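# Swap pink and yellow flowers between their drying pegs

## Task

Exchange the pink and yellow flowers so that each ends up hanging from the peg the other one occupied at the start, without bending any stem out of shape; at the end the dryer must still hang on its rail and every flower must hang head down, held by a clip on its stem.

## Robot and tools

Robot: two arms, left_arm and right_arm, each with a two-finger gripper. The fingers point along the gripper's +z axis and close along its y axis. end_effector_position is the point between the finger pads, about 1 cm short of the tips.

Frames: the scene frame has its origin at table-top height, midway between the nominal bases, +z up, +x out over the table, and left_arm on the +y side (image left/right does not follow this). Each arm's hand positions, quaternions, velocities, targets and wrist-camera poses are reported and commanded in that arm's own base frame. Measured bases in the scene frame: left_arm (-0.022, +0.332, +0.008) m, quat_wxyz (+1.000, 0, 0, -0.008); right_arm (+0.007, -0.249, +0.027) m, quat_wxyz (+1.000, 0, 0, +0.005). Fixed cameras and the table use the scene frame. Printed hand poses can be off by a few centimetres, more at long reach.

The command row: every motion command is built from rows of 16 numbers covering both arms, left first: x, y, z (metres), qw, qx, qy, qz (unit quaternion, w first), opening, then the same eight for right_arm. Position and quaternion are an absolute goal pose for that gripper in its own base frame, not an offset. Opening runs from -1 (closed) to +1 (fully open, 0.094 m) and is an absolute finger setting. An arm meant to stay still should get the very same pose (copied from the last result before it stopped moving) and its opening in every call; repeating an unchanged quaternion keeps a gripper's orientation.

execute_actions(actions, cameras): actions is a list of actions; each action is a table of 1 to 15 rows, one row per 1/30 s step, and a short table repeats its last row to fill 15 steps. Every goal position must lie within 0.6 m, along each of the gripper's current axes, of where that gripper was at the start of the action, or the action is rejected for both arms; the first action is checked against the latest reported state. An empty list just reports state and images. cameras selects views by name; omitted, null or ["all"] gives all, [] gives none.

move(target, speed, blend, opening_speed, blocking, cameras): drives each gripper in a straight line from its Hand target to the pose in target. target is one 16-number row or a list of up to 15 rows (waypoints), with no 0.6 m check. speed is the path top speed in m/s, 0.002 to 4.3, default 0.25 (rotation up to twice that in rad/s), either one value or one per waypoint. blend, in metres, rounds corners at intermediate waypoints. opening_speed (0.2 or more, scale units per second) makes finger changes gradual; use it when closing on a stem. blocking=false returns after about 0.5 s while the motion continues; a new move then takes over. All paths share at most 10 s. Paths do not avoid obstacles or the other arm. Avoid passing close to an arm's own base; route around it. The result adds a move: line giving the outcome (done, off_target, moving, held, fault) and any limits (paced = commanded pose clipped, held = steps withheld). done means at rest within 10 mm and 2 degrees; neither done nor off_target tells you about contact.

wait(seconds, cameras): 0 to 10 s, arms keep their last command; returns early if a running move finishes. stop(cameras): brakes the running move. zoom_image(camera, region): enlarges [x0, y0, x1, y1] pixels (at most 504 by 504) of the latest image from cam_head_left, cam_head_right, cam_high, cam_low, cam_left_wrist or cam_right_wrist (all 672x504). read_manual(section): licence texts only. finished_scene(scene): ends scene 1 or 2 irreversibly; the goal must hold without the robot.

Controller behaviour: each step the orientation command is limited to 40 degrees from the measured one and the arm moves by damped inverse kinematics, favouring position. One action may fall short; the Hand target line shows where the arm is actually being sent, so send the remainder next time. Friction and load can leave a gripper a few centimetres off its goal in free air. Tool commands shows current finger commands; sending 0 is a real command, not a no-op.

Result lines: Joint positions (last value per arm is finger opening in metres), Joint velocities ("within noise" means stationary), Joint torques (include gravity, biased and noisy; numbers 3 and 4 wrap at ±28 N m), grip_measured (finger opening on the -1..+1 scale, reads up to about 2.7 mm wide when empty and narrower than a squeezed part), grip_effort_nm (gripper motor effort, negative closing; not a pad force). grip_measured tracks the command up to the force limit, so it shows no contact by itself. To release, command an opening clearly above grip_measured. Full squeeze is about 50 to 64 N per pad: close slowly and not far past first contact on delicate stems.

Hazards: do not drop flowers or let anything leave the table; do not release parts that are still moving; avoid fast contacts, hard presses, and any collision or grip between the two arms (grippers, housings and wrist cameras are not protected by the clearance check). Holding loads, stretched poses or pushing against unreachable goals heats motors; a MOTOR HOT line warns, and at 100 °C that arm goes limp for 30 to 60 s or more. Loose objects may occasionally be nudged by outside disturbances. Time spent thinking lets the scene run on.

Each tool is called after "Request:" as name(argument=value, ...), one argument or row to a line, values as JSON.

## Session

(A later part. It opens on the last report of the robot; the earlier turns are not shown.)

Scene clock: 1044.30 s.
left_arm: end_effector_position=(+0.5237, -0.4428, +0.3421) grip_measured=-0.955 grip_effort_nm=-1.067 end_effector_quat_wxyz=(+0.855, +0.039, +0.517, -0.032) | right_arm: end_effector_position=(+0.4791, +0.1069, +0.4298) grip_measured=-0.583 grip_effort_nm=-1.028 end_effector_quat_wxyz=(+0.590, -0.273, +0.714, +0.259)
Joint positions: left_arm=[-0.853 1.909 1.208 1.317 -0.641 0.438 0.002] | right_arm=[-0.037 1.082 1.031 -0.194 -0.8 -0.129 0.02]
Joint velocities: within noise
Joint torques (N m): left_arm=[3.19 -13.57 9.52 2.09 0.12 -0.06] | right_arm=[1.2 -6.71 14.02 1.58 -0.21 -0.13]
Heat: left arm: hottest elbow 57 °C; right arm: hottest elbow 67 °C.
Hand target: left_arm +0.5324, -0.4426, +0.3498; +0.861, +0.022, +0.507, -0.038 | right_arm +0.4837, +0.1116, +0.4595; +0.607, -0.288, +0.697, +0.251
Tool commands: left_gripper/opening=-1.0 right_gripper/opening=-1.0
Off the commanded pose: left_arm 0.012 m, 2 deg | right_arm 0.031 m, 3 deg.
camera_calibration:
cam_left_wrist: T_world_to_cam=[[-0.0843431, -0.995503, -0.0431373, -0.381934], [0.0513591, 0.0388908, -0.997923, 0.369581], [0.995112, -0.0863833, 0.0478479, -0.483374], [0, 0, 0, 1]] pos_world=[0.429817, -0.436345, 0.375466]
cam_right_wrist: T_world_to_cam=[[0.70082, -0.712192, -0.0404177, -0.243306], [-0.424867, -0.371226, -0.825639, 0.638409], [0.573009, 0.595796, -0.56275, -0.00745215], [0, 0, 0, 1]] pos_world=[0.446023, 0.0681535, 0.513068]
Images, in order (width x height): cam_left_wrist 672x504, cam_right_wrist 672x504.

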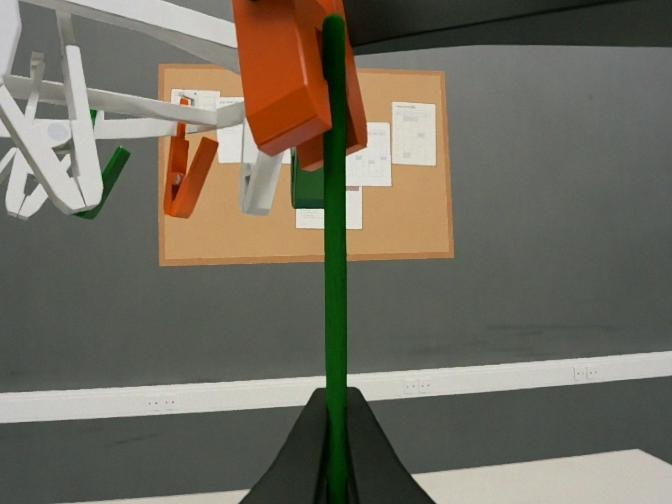

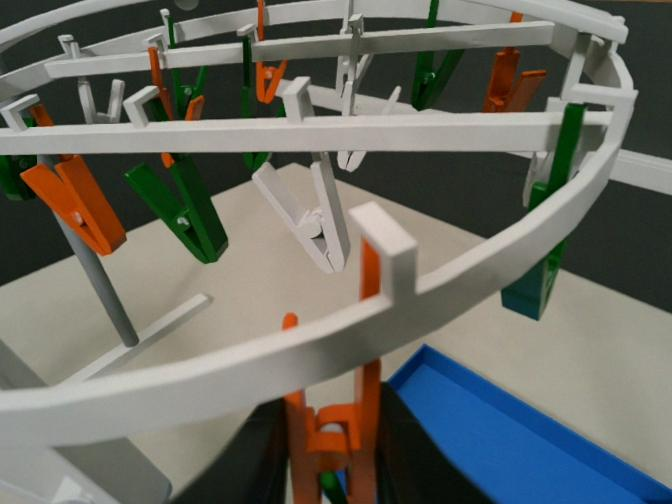

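Request:
move(
  target=[
    [0.531,-0.4395,0.350,0.8445,0.0233,0.5335,-0.0369,-1,0.4855,0.112,0.460,0.6061,-0.2888,0.6973,0.2511,-1],
  ],
  speed=0.04,
  cameras=["cam_left_wrist","cam_right_wrist"],
)

Request:
zoom_image(
  camera="cam_left_wrist",
  region=[240, 0, 440, 150],
)

Request:
zoom_image(
  camera="cam_right_wrist",
  region=[240, 380, 440, 504],
)

Scene clock: 1051.60 s.
left_arm: end_effector_position=(+0.5288, -0.4424, +0.3335) grip_measured=-0.955 grip_effort_nm=-1.062 end_effector_quat_wxyz=(+0.842, +0.033, +0.538, -0.033) | right_arm: end_effector_position=(+0.4802, +0.1063, +0.4288) grip_measured=-0.583 grip_effort_nm=-1.028 end_effector_quat_wxyz=(+0.590, -0.273, +0.715, +0.256)
Joint positions: left_arm=[-0.853 1.904 1.208 1.261 -0.67 0.396 0.002] | right_arm=[-0.037 1.084 1.031 -0.194 -0.795 -0.133 0.02]
Joint velocities: left_arm=[-0.015 -0.005 -0.012 -0.002 -0.154 -0.007 0] | right_arm=[within noise]
Joint torques (N m): left_arm=[2.9 -16.44 7.86 0.87 0.15 0] | right_arm=[1.55 -7.24 13.96 1.58 -0.36 -0.1]
Heat: left arm: hottest elbow 57 °C; right arm: hottest elbow 67 °C.
Hand target: left_arm +0.5306, -0.4393, +0.3500; +0.845, +0.023, +0.533, -0.037 | right_arm +0.4836, +0.1116, +0.4596; +0.607, -0.289, +0.697, +0.251
Off the commanded pose: left_arm 0.017 m, 1 deg | right_arm 0.032 m, 3 deg.
move: off_target (left_arm, right_arm)
camera_calibration:
cam_left_wrist: T_world_to_cam=[[-0.080374, -0.996316, -0.0298936, -0.388458], [0.000856458, 0.0299216, -0.999552, 0.383877], [0.996764, -0.0803636, -0.00155162, -0.469747], [0, 0, 0, 1]] pos_world=[0.436677, -0.436264, 0.371364]
cam_right_wrist: T_world_to_cam=[[0.698218, -0.714933, -0.0369129, -0.244493], [-0.425471, -0.372951, -0.82455, 0.637841], [0.575731, 0.591421, -0.564584, -0.00838817], [0, 0, 0, 1]] pos_world=[0.446922, 0.0680481, 0.512171]
Images, in order (width x height): cam_left_wrist 672x504, cam_right_wrist 672x504.

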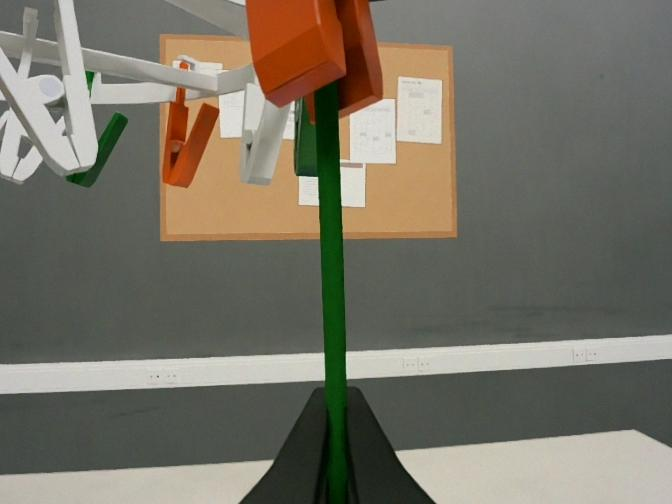

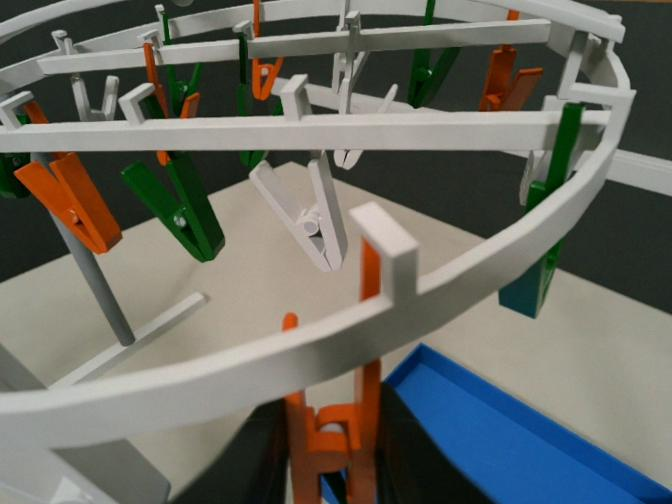

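Scaled by 2.520 from the camera's 672x504 image, which has a finer 960x720 frame.

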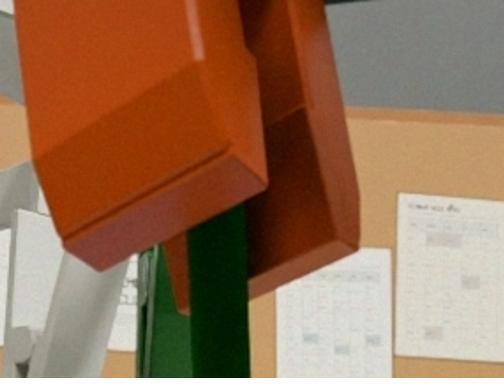

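Scaled by 2.520 from the camera's 672x504 image, which has a finer 960x720 frame.

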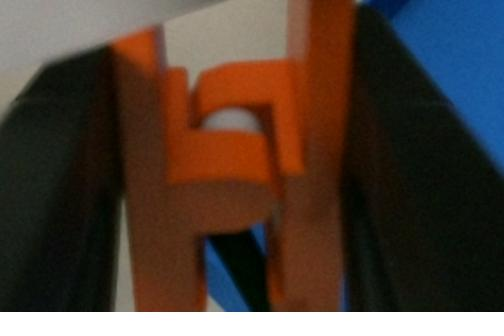

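Request:
move(
  target=[
    [0.531,-0.4395,0.361,0.8445,0.0233,0.5335,-0.0369,-1,0.4855,0.112,0.460,0.6061,-0.2888,0.6973,0.2511,-1],
  ],
  speed=0.03,
  cameras=["cam_left_wrist","cam_right_wrist"],
)

Request:
zoom_image(
  camera="cam_left_wrist",
  region=[240, 0, 440, 150],
)

Request:
zoom_image(
  camera="cam_right_wrist",
  region=[240, 380, 440, 504],
)

Scene clock: 1055.73 s.
left_arm: end_effector_position=(+0.5289, -0.4423, +0.3378) grip_measured=-0.955 grip_effort_nm=-1.072 end_effector_quat_wxyz=(+0.839, +0.036, +0.542, -0.031) | right_arm: end_effector_position=(+0.4807, +0.1062, +0.4325) grip_measured=-0.583 grip_effort_nm=-1.023 end_effector_quat_wxyz=(+0.593, -0.274, +0.713, +0.255)
Joint positions: left_arm=[-0.853 1.89 1.208 1.233 -0.672 0.395 0.002] | right_arm=[-0.037 1.084 1.037 -0.194 -0.795 -0.134 0.02]
Joint velocities: within noise
Joint torques (N m): left_arm=[2.9 -16.73 8.43 0.96 0.19 -0.01] | right_arm=[1.32 -6.95 13.55 1.58 -0.42 -0.08]
Heat: left arm: hottest elbow 57 °C; right arm: hottest elbow 68 °C.
Hand target: left_arm +0.5304, -0.4391, +0.3609; +0.845, +0.023, +0.533, -0.037 | right_arm +0.4840, +0.1117, +0.4595; +0.606, -0.289, +0.697, +0.251
Off the commanded pose: left_arm 0.023 m, 2 deg | right_arm 0.029 m, 3 deg.
move: off_target (left_arm, right_arm)
camera_calibration:
cam_left_wrist: T_world_to_cam=[[-0.0799688, -0.996099, -0.0373026, -0.385749], [-0.00869152, 0.0381178, -0.999235, 0.396724], [0.996759, -0.0795835, -0.0117058, -0.466079], [0, 0, 0, 1]] pos_world=[0.437169, -0.436458, 0.376575]
cam_right_wrist: T_world_to_cam=[[0.698032, -0.715381, -0.0313283, -0.247133], [-0.419929, -0.373524, -0.827127, 0.639547], [0.580009, 0.590517, -0.561141, -0.00991574], [0, 0, 0, 1]] pos_world=[0.446822, 0.0679472, 0.51568]
Images, in order (width x height): cam_left_wrist 672x504, cam_right_wrist 672x504.

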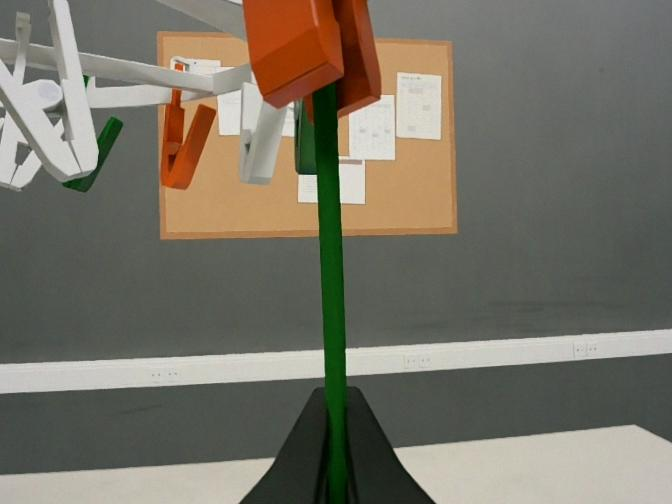

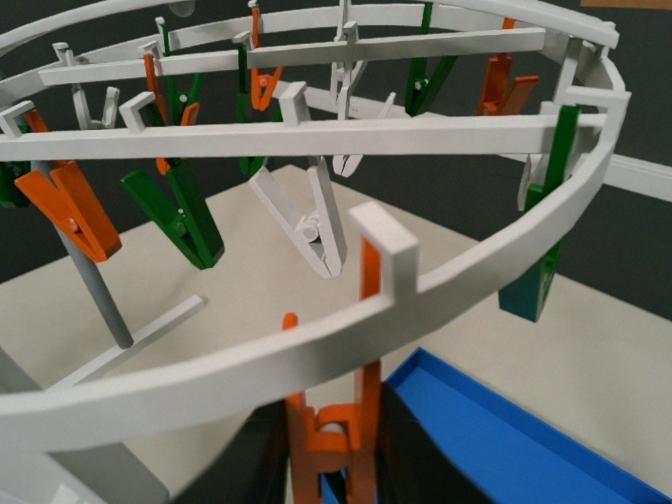

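Scaled by 2.520 from the camera's 672x504 image, which has a finer 960x720 frame.

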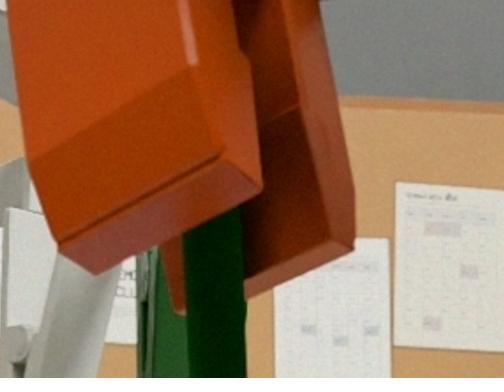

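Scaled by 2.520 from the camera's 672x504 image, which has a finer 960x720 frame.

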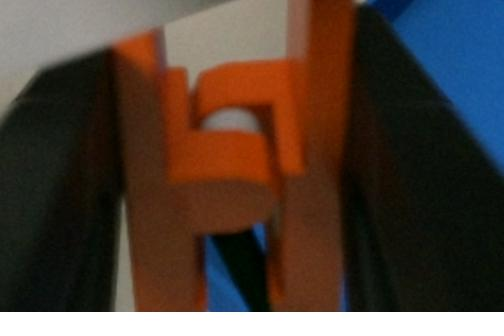

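Request:
move(
  target=[
    [0.531,-0.4395,0.3555,0.8445,0.0233,0.5335,-0.0369,-1,0.4855,0.112,0.460,0.6061,-0.2888,0.6973,0.2511,-1],
    [0.531,-0.4395,0.3555,0.8445,0.0233,0.5335,-0.0369,-1,0.4855,0.112,0.460,0.6061,-0.2888,0.6973,0.2511,-0.2],
  ],
  opening_speed=0.3,
  speed=0.03,
  cameras=["cam_left_wrist","cam_right_wrist"],
)

Request:
zoom_image(
  camera="cam_left_wrist",
  region=[240, 0, 440, 150],
)

Request:
zoom_image(
  camera="cam_right_wrist",
  region=[240, 380, 440, 504],
)

Scene clock: 1062.27 s.
left_arm: end_effector_position=(+0.5290, -0.4421, +0.3377) grip_measured=-0.955 grip_effort_nm=-1.067 end_effector_quat_wxyz=(+0.839, +0.035, +0.542, -0.031) | right_arm: end_effector_position=(+0.4801, +0.1067, +0.4326) grip_measured=-0.202 grip_effort_nm=0.071 end_effector_quat_wxyz=(+0.593, -0.275, +0.712, +0.256)
Joint positions: left_arm=[-0.853 1.89 1.208 1.233 -0.673 0.393 0.002] | right_arm=[-0.037 1.084 1.037 -0.194 -0.799 -0.134 0.037]
Joint velocities: within noise
Joint torques (N m): left_arm=[2.9 -16.03 8.21 1.44 0.25 0] | right_arm=[1.44 -6.83 13.56 1.59 -0.26 -0.07]
Heat: left arm: hottest elbow 57 °C; right arm: hottest elbow 69 °C.
Hand target: left_arm +0.5306, -0.4393, +0.3554; +0.845, +0.023, +0.533, -0.037 | right_arm +0.4839, +0.1117, +0.4595; +0.606, -0.289, +0.697, +0.251
Off the commanded pose: left_arm 0.018 m, 2 deg | right_arm 0.028 m, 3 deg.
move: off_target (left_arm, right_arm); target 2's new opening was sent with right_arm's hand 0.029 m and 3 deg from that target
camera_calibration:
cam_left_wrist: T_world_to_cam=[[-0.0793879, -0.996217, -0.0353485, -0.386585], [-0.00947883, 0.0362132, -0.999299, 0.396257], [0.996799, -0.0789972, -0.0123179, -0.465694], [0, 0, 0, 1]] pos_world=[0.437269, -0.436261, 0.376578]
cam_right_wrist: T_world_to_cam=[[0.701284, -0.712192, -0.0313441, -0.248226], [-0.417742, -0.374921, -0.827602, 0.638896], [0.57766, 0.593478, -0.560439, -0.00943985], [0, 0, 0, 1]] pos_world=[0.446424, 0.0683532, 0.515681]
Images, in order (width x height): cam_left_wrist 672x504, cam_right_wrist 672x504.

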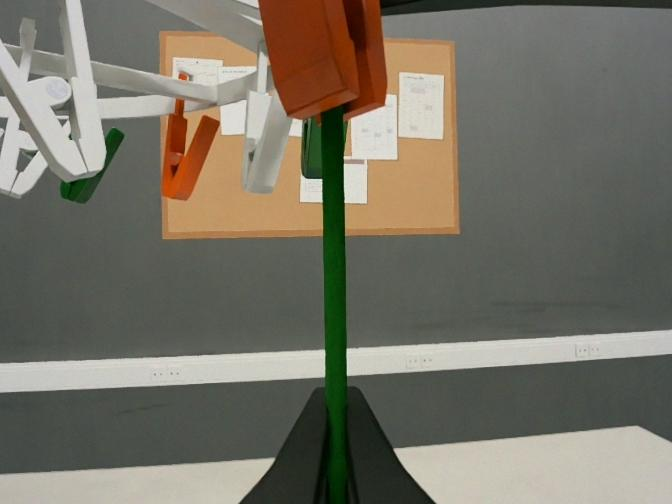

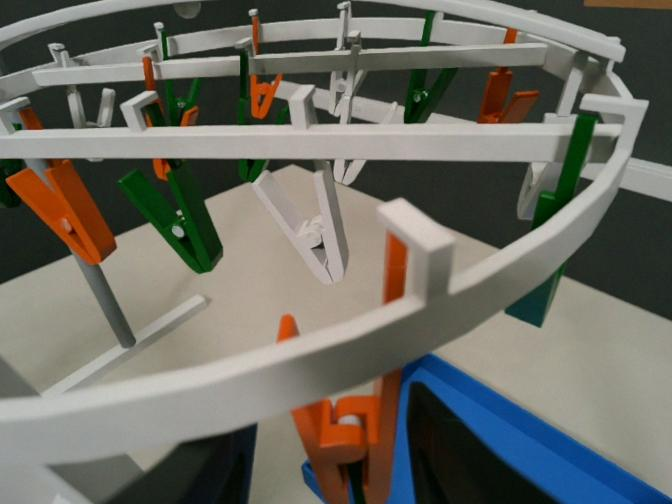

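Scaled by 2.520 from the camera's 672x504 image, which has a finer 960x720 frame.

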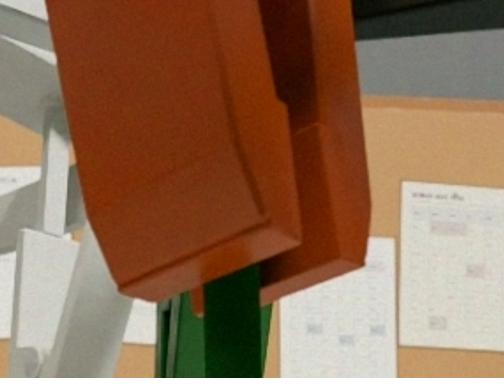

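Scaled by 2.520 from the camera's 672x504 image, which has a finer 960x720 frame.

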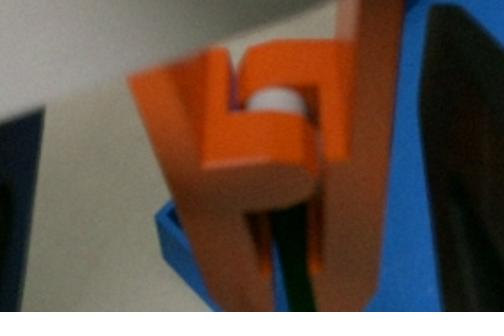

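Request:
move(
  target=[
    [0.531,-0.4395,0.3555,0.8445,0.0233,0.5335,-0.0369,-1,0.4855,0.112,0.460,0.6061,-0.2888,0.6973,0.2511,0.25],
    [0.531,-0.4395,0.3555,0.8445,0.0233,0.5335,-0.0369,-1,0.420,0.043,0.462,0.6061,-0.2888,0.6973,0.2511,0.25],
  ],
  opening_speed=0.8,
  speed=0.1,
  cameras=["cam_left_wrist","cam_right_wrist"],
)

Request:
zoom_image(
  camera="cam_right_wrist",
  region=[240, 300, 500, 504],
)

Scene clock: 1067.73 s.
left_arm: end_effector_position=(+0.5290, -0.4421, +0.3377) grip_measured=-0.955 grip_effort_nm=-1.067 end_effector_quat_wxyz=(+0.839, +0.035, +0.542, -0.031) | right_arm: end_effector_position=(+0.4214, +0.0466, +0.4702) grip_measured=+0.249 grip_effort_nm=0.081 end_effector_quat_wxyz=(+0.609, -0.290, +0.693, +0.254)
Joint positions: left_arm=[-0.853 1.89 1.208 1.233 -0.673 0.393 0.002] | right_arm=[-0.247 0.951 1.037 -0.337 -1.024 -0.216 0.059]
Joint velocities: within noise
Joint torques (N m): left_arm=[2.9 -16.09 8.21 1.46 0.25 0] | right_arm=[-0.21 -5.25 8.23 1.39 -0.26 -0.14]
Heat: left arm: hottest elbow 57 °C; right arm: hottest elbow 69 °C.
Hand target: left_arm +0.5306, -0.4393, +0.3554; +0.845, +0.023, +0.533, -0.037 | right_arm +0.4201, +0.0431, +0.4619; +0.606, -0.289, +0.697, +0.251
Off the commanded pose: left_arm 0.018 m, 2 deg | right_arm 0.009 m, 1 deg.
move: off_target (left_arm)
camera_calibration:
cam_left_wrist: T_world_to_cam=[[-0.0793879, -0.996217, -0.0353485, -0.386585], [-0.00947883, 0.0362132, -0.999299, 0.396257], [0.996799, -0.0789972, -0.0123179, -0.465694], [0, 0, 0, 1]] pos_world=[0.437269, -0.436261, 0.376578]
cam_right_wrist: T_world_to_cam=[[0.715874, -0.698181, 0.00819677, -0.274007], [-0.364667, -0.383868, -0.84833, 0.610686], [0.595434, 0.604308, -0.529405, 0.0586404], [0, 0, 0, 1]] pos_world=[0.383935, 0.00767945, 0.551353]
Images, in order (width x height): cam_left_wrist 672x504, cam_right_wrist 672x504.

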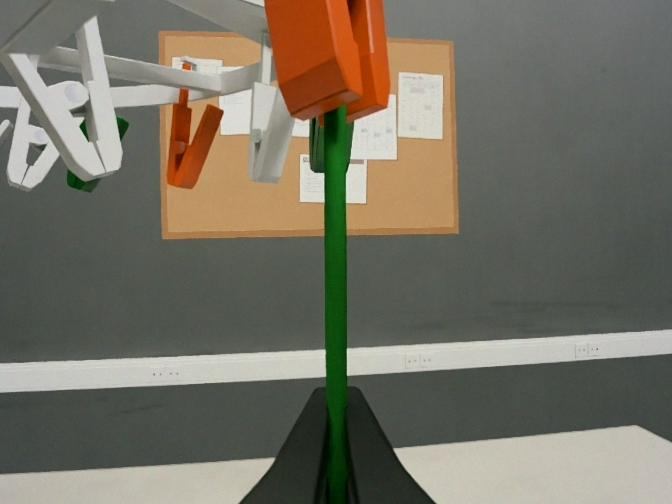

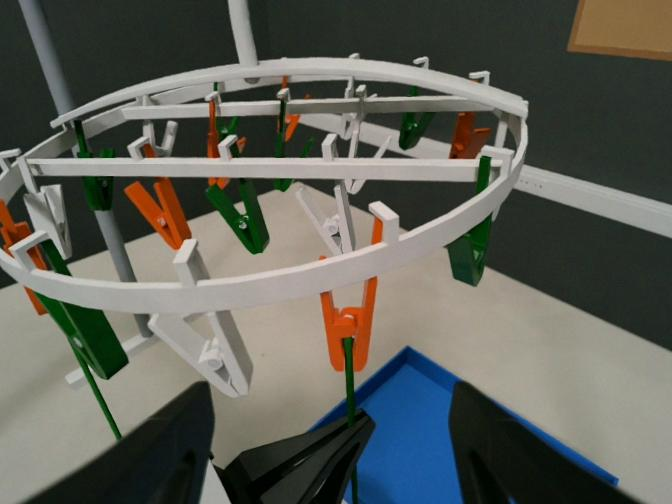

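Scaled by 1.938 from the camera's 672x504 image, which has a finer 960x720 frame.

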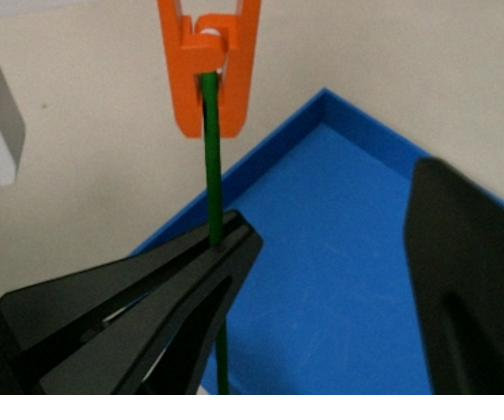

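Request:
move(
  target=[0.531,-0.4395,0.338,0.8445,0.0233,0.5335,-0.0369,-1,0.420,0.043,0.462,0.6061,-0.2888,0.6973,0.2511,0.25],
  speed=0.03,
  cameras=["cam_left_wrist","cam_right_wrist"],
)

Request:
zoom_image(
  camera="cam_right_wrist",
  region=[240, 300, 500, 504],
)

Request:
zoom_image(
  camera="cam_left_wrist",
  region=[240, 0, 440, 150],
)

Scene clock: 1072.73 s.
left_arm: end_effector_position=(+0.5277, -0.4406, +0.3409) grip_measured=-0.955 grip_effort_nm=-1.062 end_effector_quat_wxyz=(+0.842, +0.029, +0.537, -0.034) | right_arm: end_effector_position=(+0.4213, +0.0466, +0.4701) grip_measured=+0.249 grip_effort_nm=0.076 end_effector_quat_wxyz=(+0.609, -0.290, +0.693, +0.254)
Joint positions: left_arm=[-0.853 1.89 1.208 1.251 -0.673 0.393 0.002] | right_arm=[-0.247 0.951 1.037 -0.337 -1.024 -0.217 0.059]
Joint velocities: within noise
Joint torques (N m): left_arm=[2.9 -13.86 7.39 2.26 0.25 0] | right_arm=[-0.21 -5.19 8.24 1.4 -0.25 -0.14]
Heat: left arm: hottest elbow 57 °C; right arm: hottest elbow 67 °C.
Hand target: left_arm +0.5309, -0.4395, +0.3379; +0.844, +0.023, +0.534, -0.037 | right_arm +0.4201, +0.0431, +0.4620; +0.606, -0.289, +0.697, +0.251
Off the commanded pose: left_arm 0.005 m, 1 deg | right_arm 0.009 m, 1 deg.
move: done
camera_calibration:
cam_left_wrist: T_world_to_cam=[[-0.0790019, -0.996615, -0.0227257, -0.389694], [0.00229901, 0.0226147, -0.999742, 0.387386], [0.996872, -0.0790337, 0.000504624, -0.468622], [0, 0, 0, 1]] pos_world=[0.435479, -0.434172, 0.378667]
cam_right_wrist: T_world_to_cam=[[0.715992, -0.69805, 0.0090023, -0.274497], [-0.364265, -0.384566, -0.848186, 0.610459], [0.595539, 0.604015, -0.529622, 0.0587225], [0, 0, 0, 1]] pos_world=[0.383935, 0.00767964, 0.551354]
Images, in order (width x height): cam_left_wrist 672x504, cam_right_wrist 672x504.

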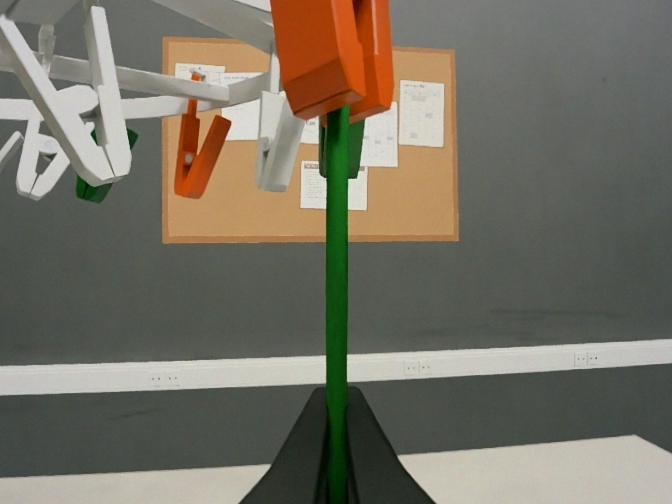

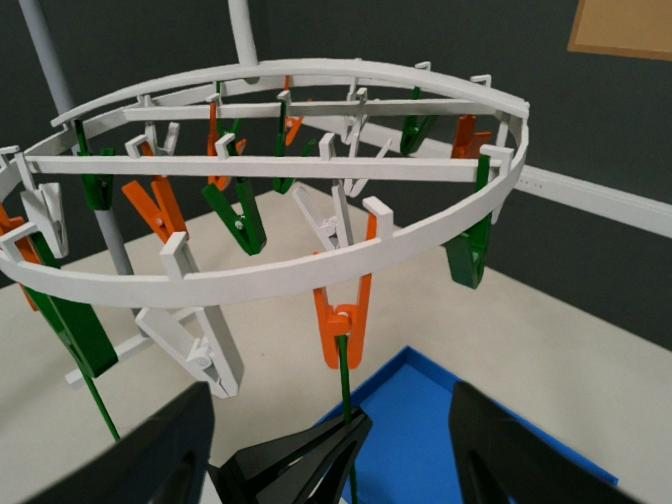

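Scaled by 1.938 from the camera's 672x504 image, which has a finer 960x720 frame.

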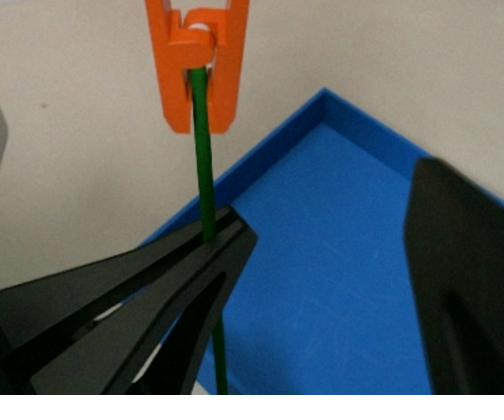

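Scaled by 2.520 from the camera's 672x504 image, which has a finer 960x720 frame.

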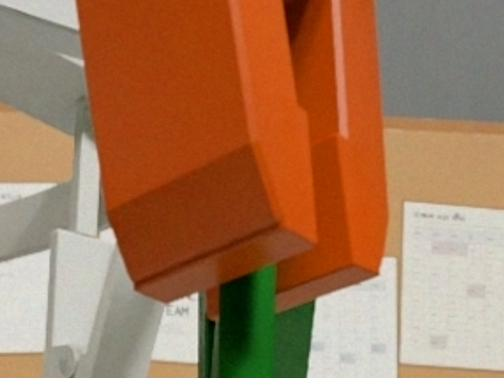

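Request:
move(
  target=[
    [0.531,-0.4395,0.344,0.8445,0.0233,0.5335,-0.0369,-0.75,0.420,0.043,0.462,0.6061,-0.2888,0.6973,0.2511,0.25],
    [0.531,-0.4395,0.344,0.8445,0.0233,0.5335,-0.0369,-0.2,0.420,0.043,0.462,0.6061,-0.2888,0.6973,0.2511,0.25],
    [0.45,-0.435,0.30,0.8445,0.0233,0.5335,-0.0369,-0.2,0.40,0.02,0.462,0.6061,-0.2888,0.6973,0.2511,0.25],
  ],
  speed=0.08,
  opening_speed=0.4,
  cameras=["cam_left_wrist","cam_right_wrist"],
)

Scene clock: 1080.93 s.
left_arm: end_effector_position=(+0.4550, -0.4344, +0.2941) grip_measured=-0.202 grip_effort_nm=0.051 end_effector_quat_wxyz=(+0.841, +0.027, +0.539, -0.034) | right_arm: end_effector_position=(+0.4026, +0.0229, +0.4680) grip_measured=+0.249 grip_effort_nm=0.066 end_effector_quat_wxyz=(+0.607, -0.289, +0.695, +0.255)
Joint positions: left_arm=[-0.954 1.89 1.029 1.476 -0.762 0.463 0.038] | right_arm=[-0.339 0.924 1.028 -0.409 -1.112 -0.272 0.059]
Joint velocities: within noise
Joint torques (N m): left_arm=[2.02 -14.15 5.82 1.99 0.17 0.18] | right_arm=[-0.32 -5.07 8.29 1.29 -0.3 -0.11]
Heat: left arm: hottest elbow 57 °C; right arm: hottest elbow 65 °C.
Hand target: left_arm +0.4501, -0.4350, +0.2999; +0.845, +0.023, +0.534, -0.037 | right_arm +0.4001, +0.0201, +0.4620; +0.606, -0.289, +0.697, +0.251
Off the commanded pose: left_arm 0.008 m, 1 deg | right_arm 0.007 m, 1 deg.
move: done
camera_calibration:
cam_left_wrist: T_world_to_cam=[[-0.0762321, -0.99692, -0.0184248, -0.393069], [-0.00270584, 0.0186853, -0.999822, 0.341202], [0.997086, -0.0761686, -0.00412192, -0.393164], [0, 0, 0, 1]] pos_world=[0.362977, -0.428181, 0.332279]
cam_right_wrist: T_world_to_cam=[[0.716019, -0.698063, 0.00495545, -0.275636], [-0.368764, -0.384258, -0.84638, 0.593681], [0.592731, 0.604197, -0.532557, 0.0856275], [0, 0, 0, 1]] pos_world=[0.365535, -0.0160204, 0.549447]
Images, in order (width x height): cam_left_wrist 672x504, cam_right_wrist 672x504.

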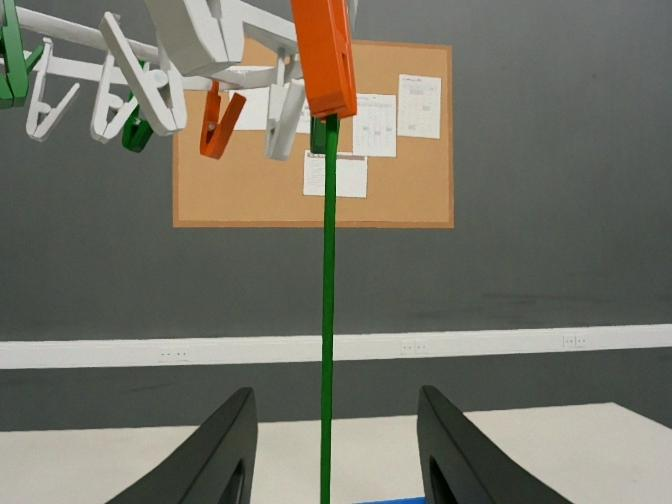

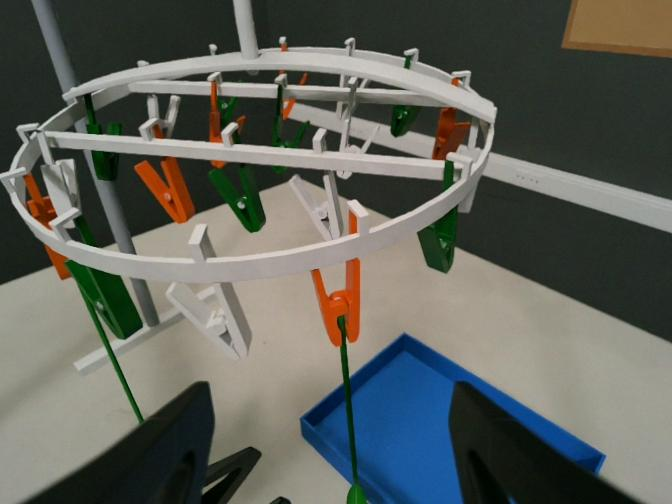

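Request:
move(
  target=[
    [0.33,-0.36,0.28,0.8445,0.0233,0.5335,-0.0369,-0.2,0.33,-0.04,0.45,0.6061,-0.2888,0.6973,0.2511,0.0],
    [0.30,-0.20,0.28,0.8445,0.0233,0.5335,-0.0369,-0.2,0.33,-0.06,0.42,0.6061,-0.2888,0.6973,0.2511,0.0],
  ],
  speed=0.2,
  cameras=["cam_high","cam_low","cam_right_wrist","cam_head_right"],
)

Request:
zoom_image(
  camera="cam_high",
  region=[210, 90, 450, 310],
)

Request:
zoom_image(
  camera="cam_low",
  region=[200, 90, 360, 280],
)

Scene clock: 1086.90 s.
left_arm: end_effector_position=(+0.3005, -0.2054, +0.2738) grip_measured=-0.202 grip_effort_nm=0.046 end_effector_quat_wxyz=(+0.820, +0.050, +0.569, -0.036) | right_arm: end_effector_position=(+0.3257, -0.0525, +0.4024) grip_measured=+0.001 grip_effort_nm=-0.081 end_effector_quat_wxyz=(+0.599, -0.276, +0.702, +0.269)
Joint positions: left_arm=[-0.923 1.283 0.219 1.55 -0.73 0.381 0.038] | right_arm=[-0.707 0.95 0.99 -1.166 -1.417 -1.074 0.047]
Joint velocities: within noise
Joint torques (N m): left_arm=[3.25 -4.95 4.62 2.24 0.32 -0.07] | right_arm=[-0.15 -2.73 12.22 0.58 -0.62 -0.11]
Heat: left arm: hottest elbow 56 °C; right arm: hottest elbow 63 °C.
Hand target: left_arm +0.3001, -0.1999, +0.2805; +0.826, +0.036, +0.561, -0.043 | right_arm +0.3295, -0.0596, +0.4195; +0.607, -0.288, +0.697, +0.250
Off the commanded pose: left_arm 0.008 m, 6 deg | right_arm 0.020 m, 3 deg.
joint sent to its limit (left arm) — joint 4 (wrist pitch), upper limit. The joint targets are off in orientation, not in position.
move: off_target (left_arm, right_arm)
camera_calibration:
cam_right_wrist: T_world_to_cam=[[0.71522, -0.697818, -0.038867, -0.255027], [-0.398826, -0.36184, -0.84262, 0.490217], [0.573932, 0.61816, -0.537103, 0.150505], [0, 0, 0, 1]] pos_world=[0.291532, -0.0936186, 0.483991]
Images, in order (width x height): cam_head_right 672x504, cam_high 672x504, cam_low 672x504, cam_right_wrist 672x504.

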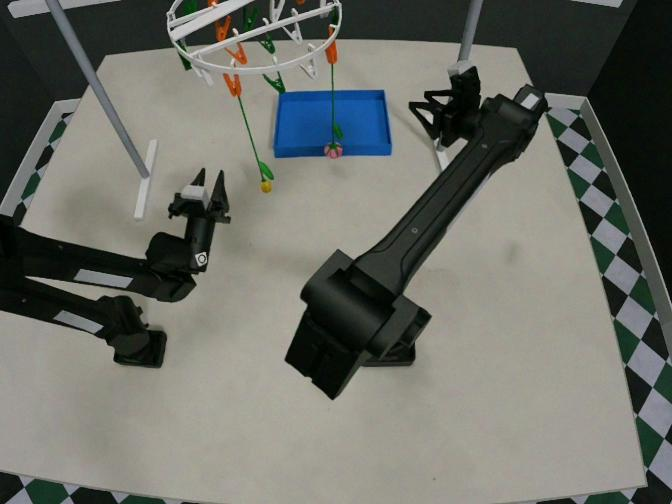

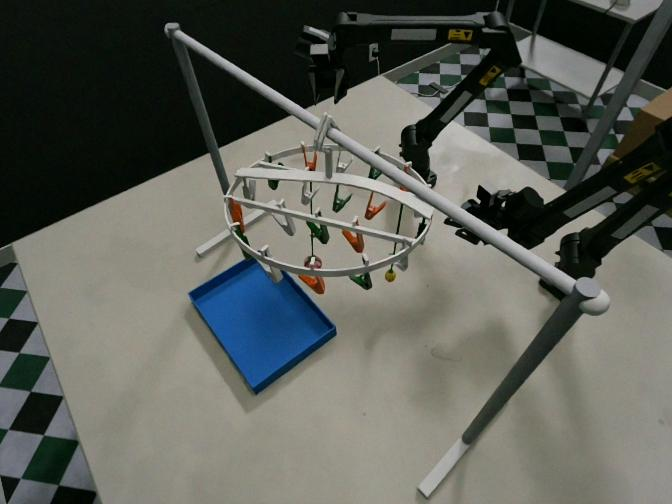

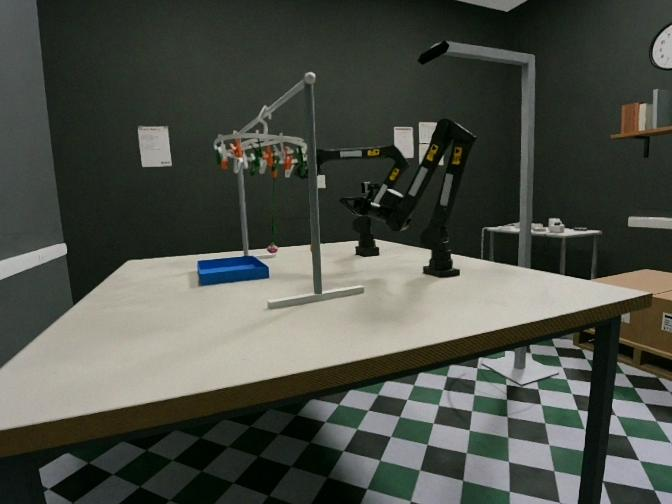

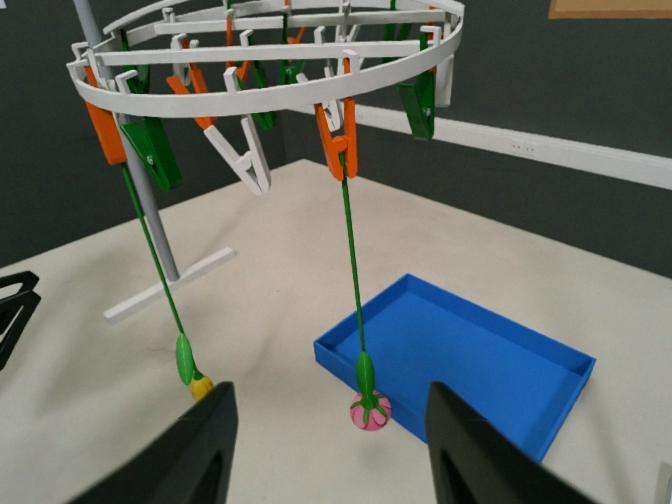

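Scaled by 2.100 from the camera's 672x504 image, which has a finer 960x720 frame.

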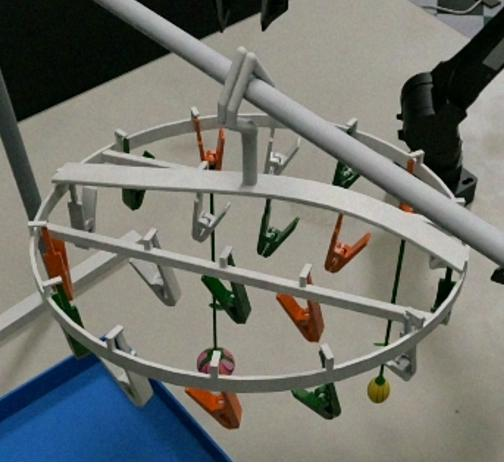

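Scaled by 2.653 from the camera's 672x504 image, which has a finer 960x720 frame.

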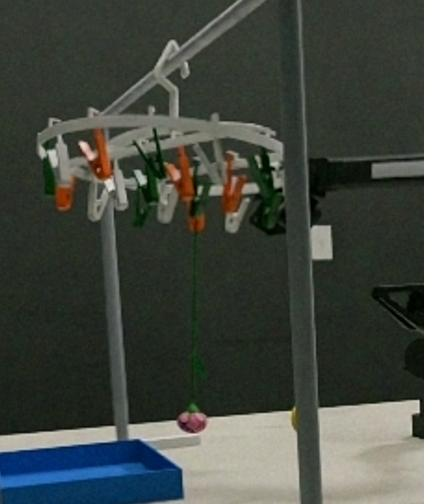

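Request:
finished_scene(
  scene=1,
)

The scene is finished: the task was done.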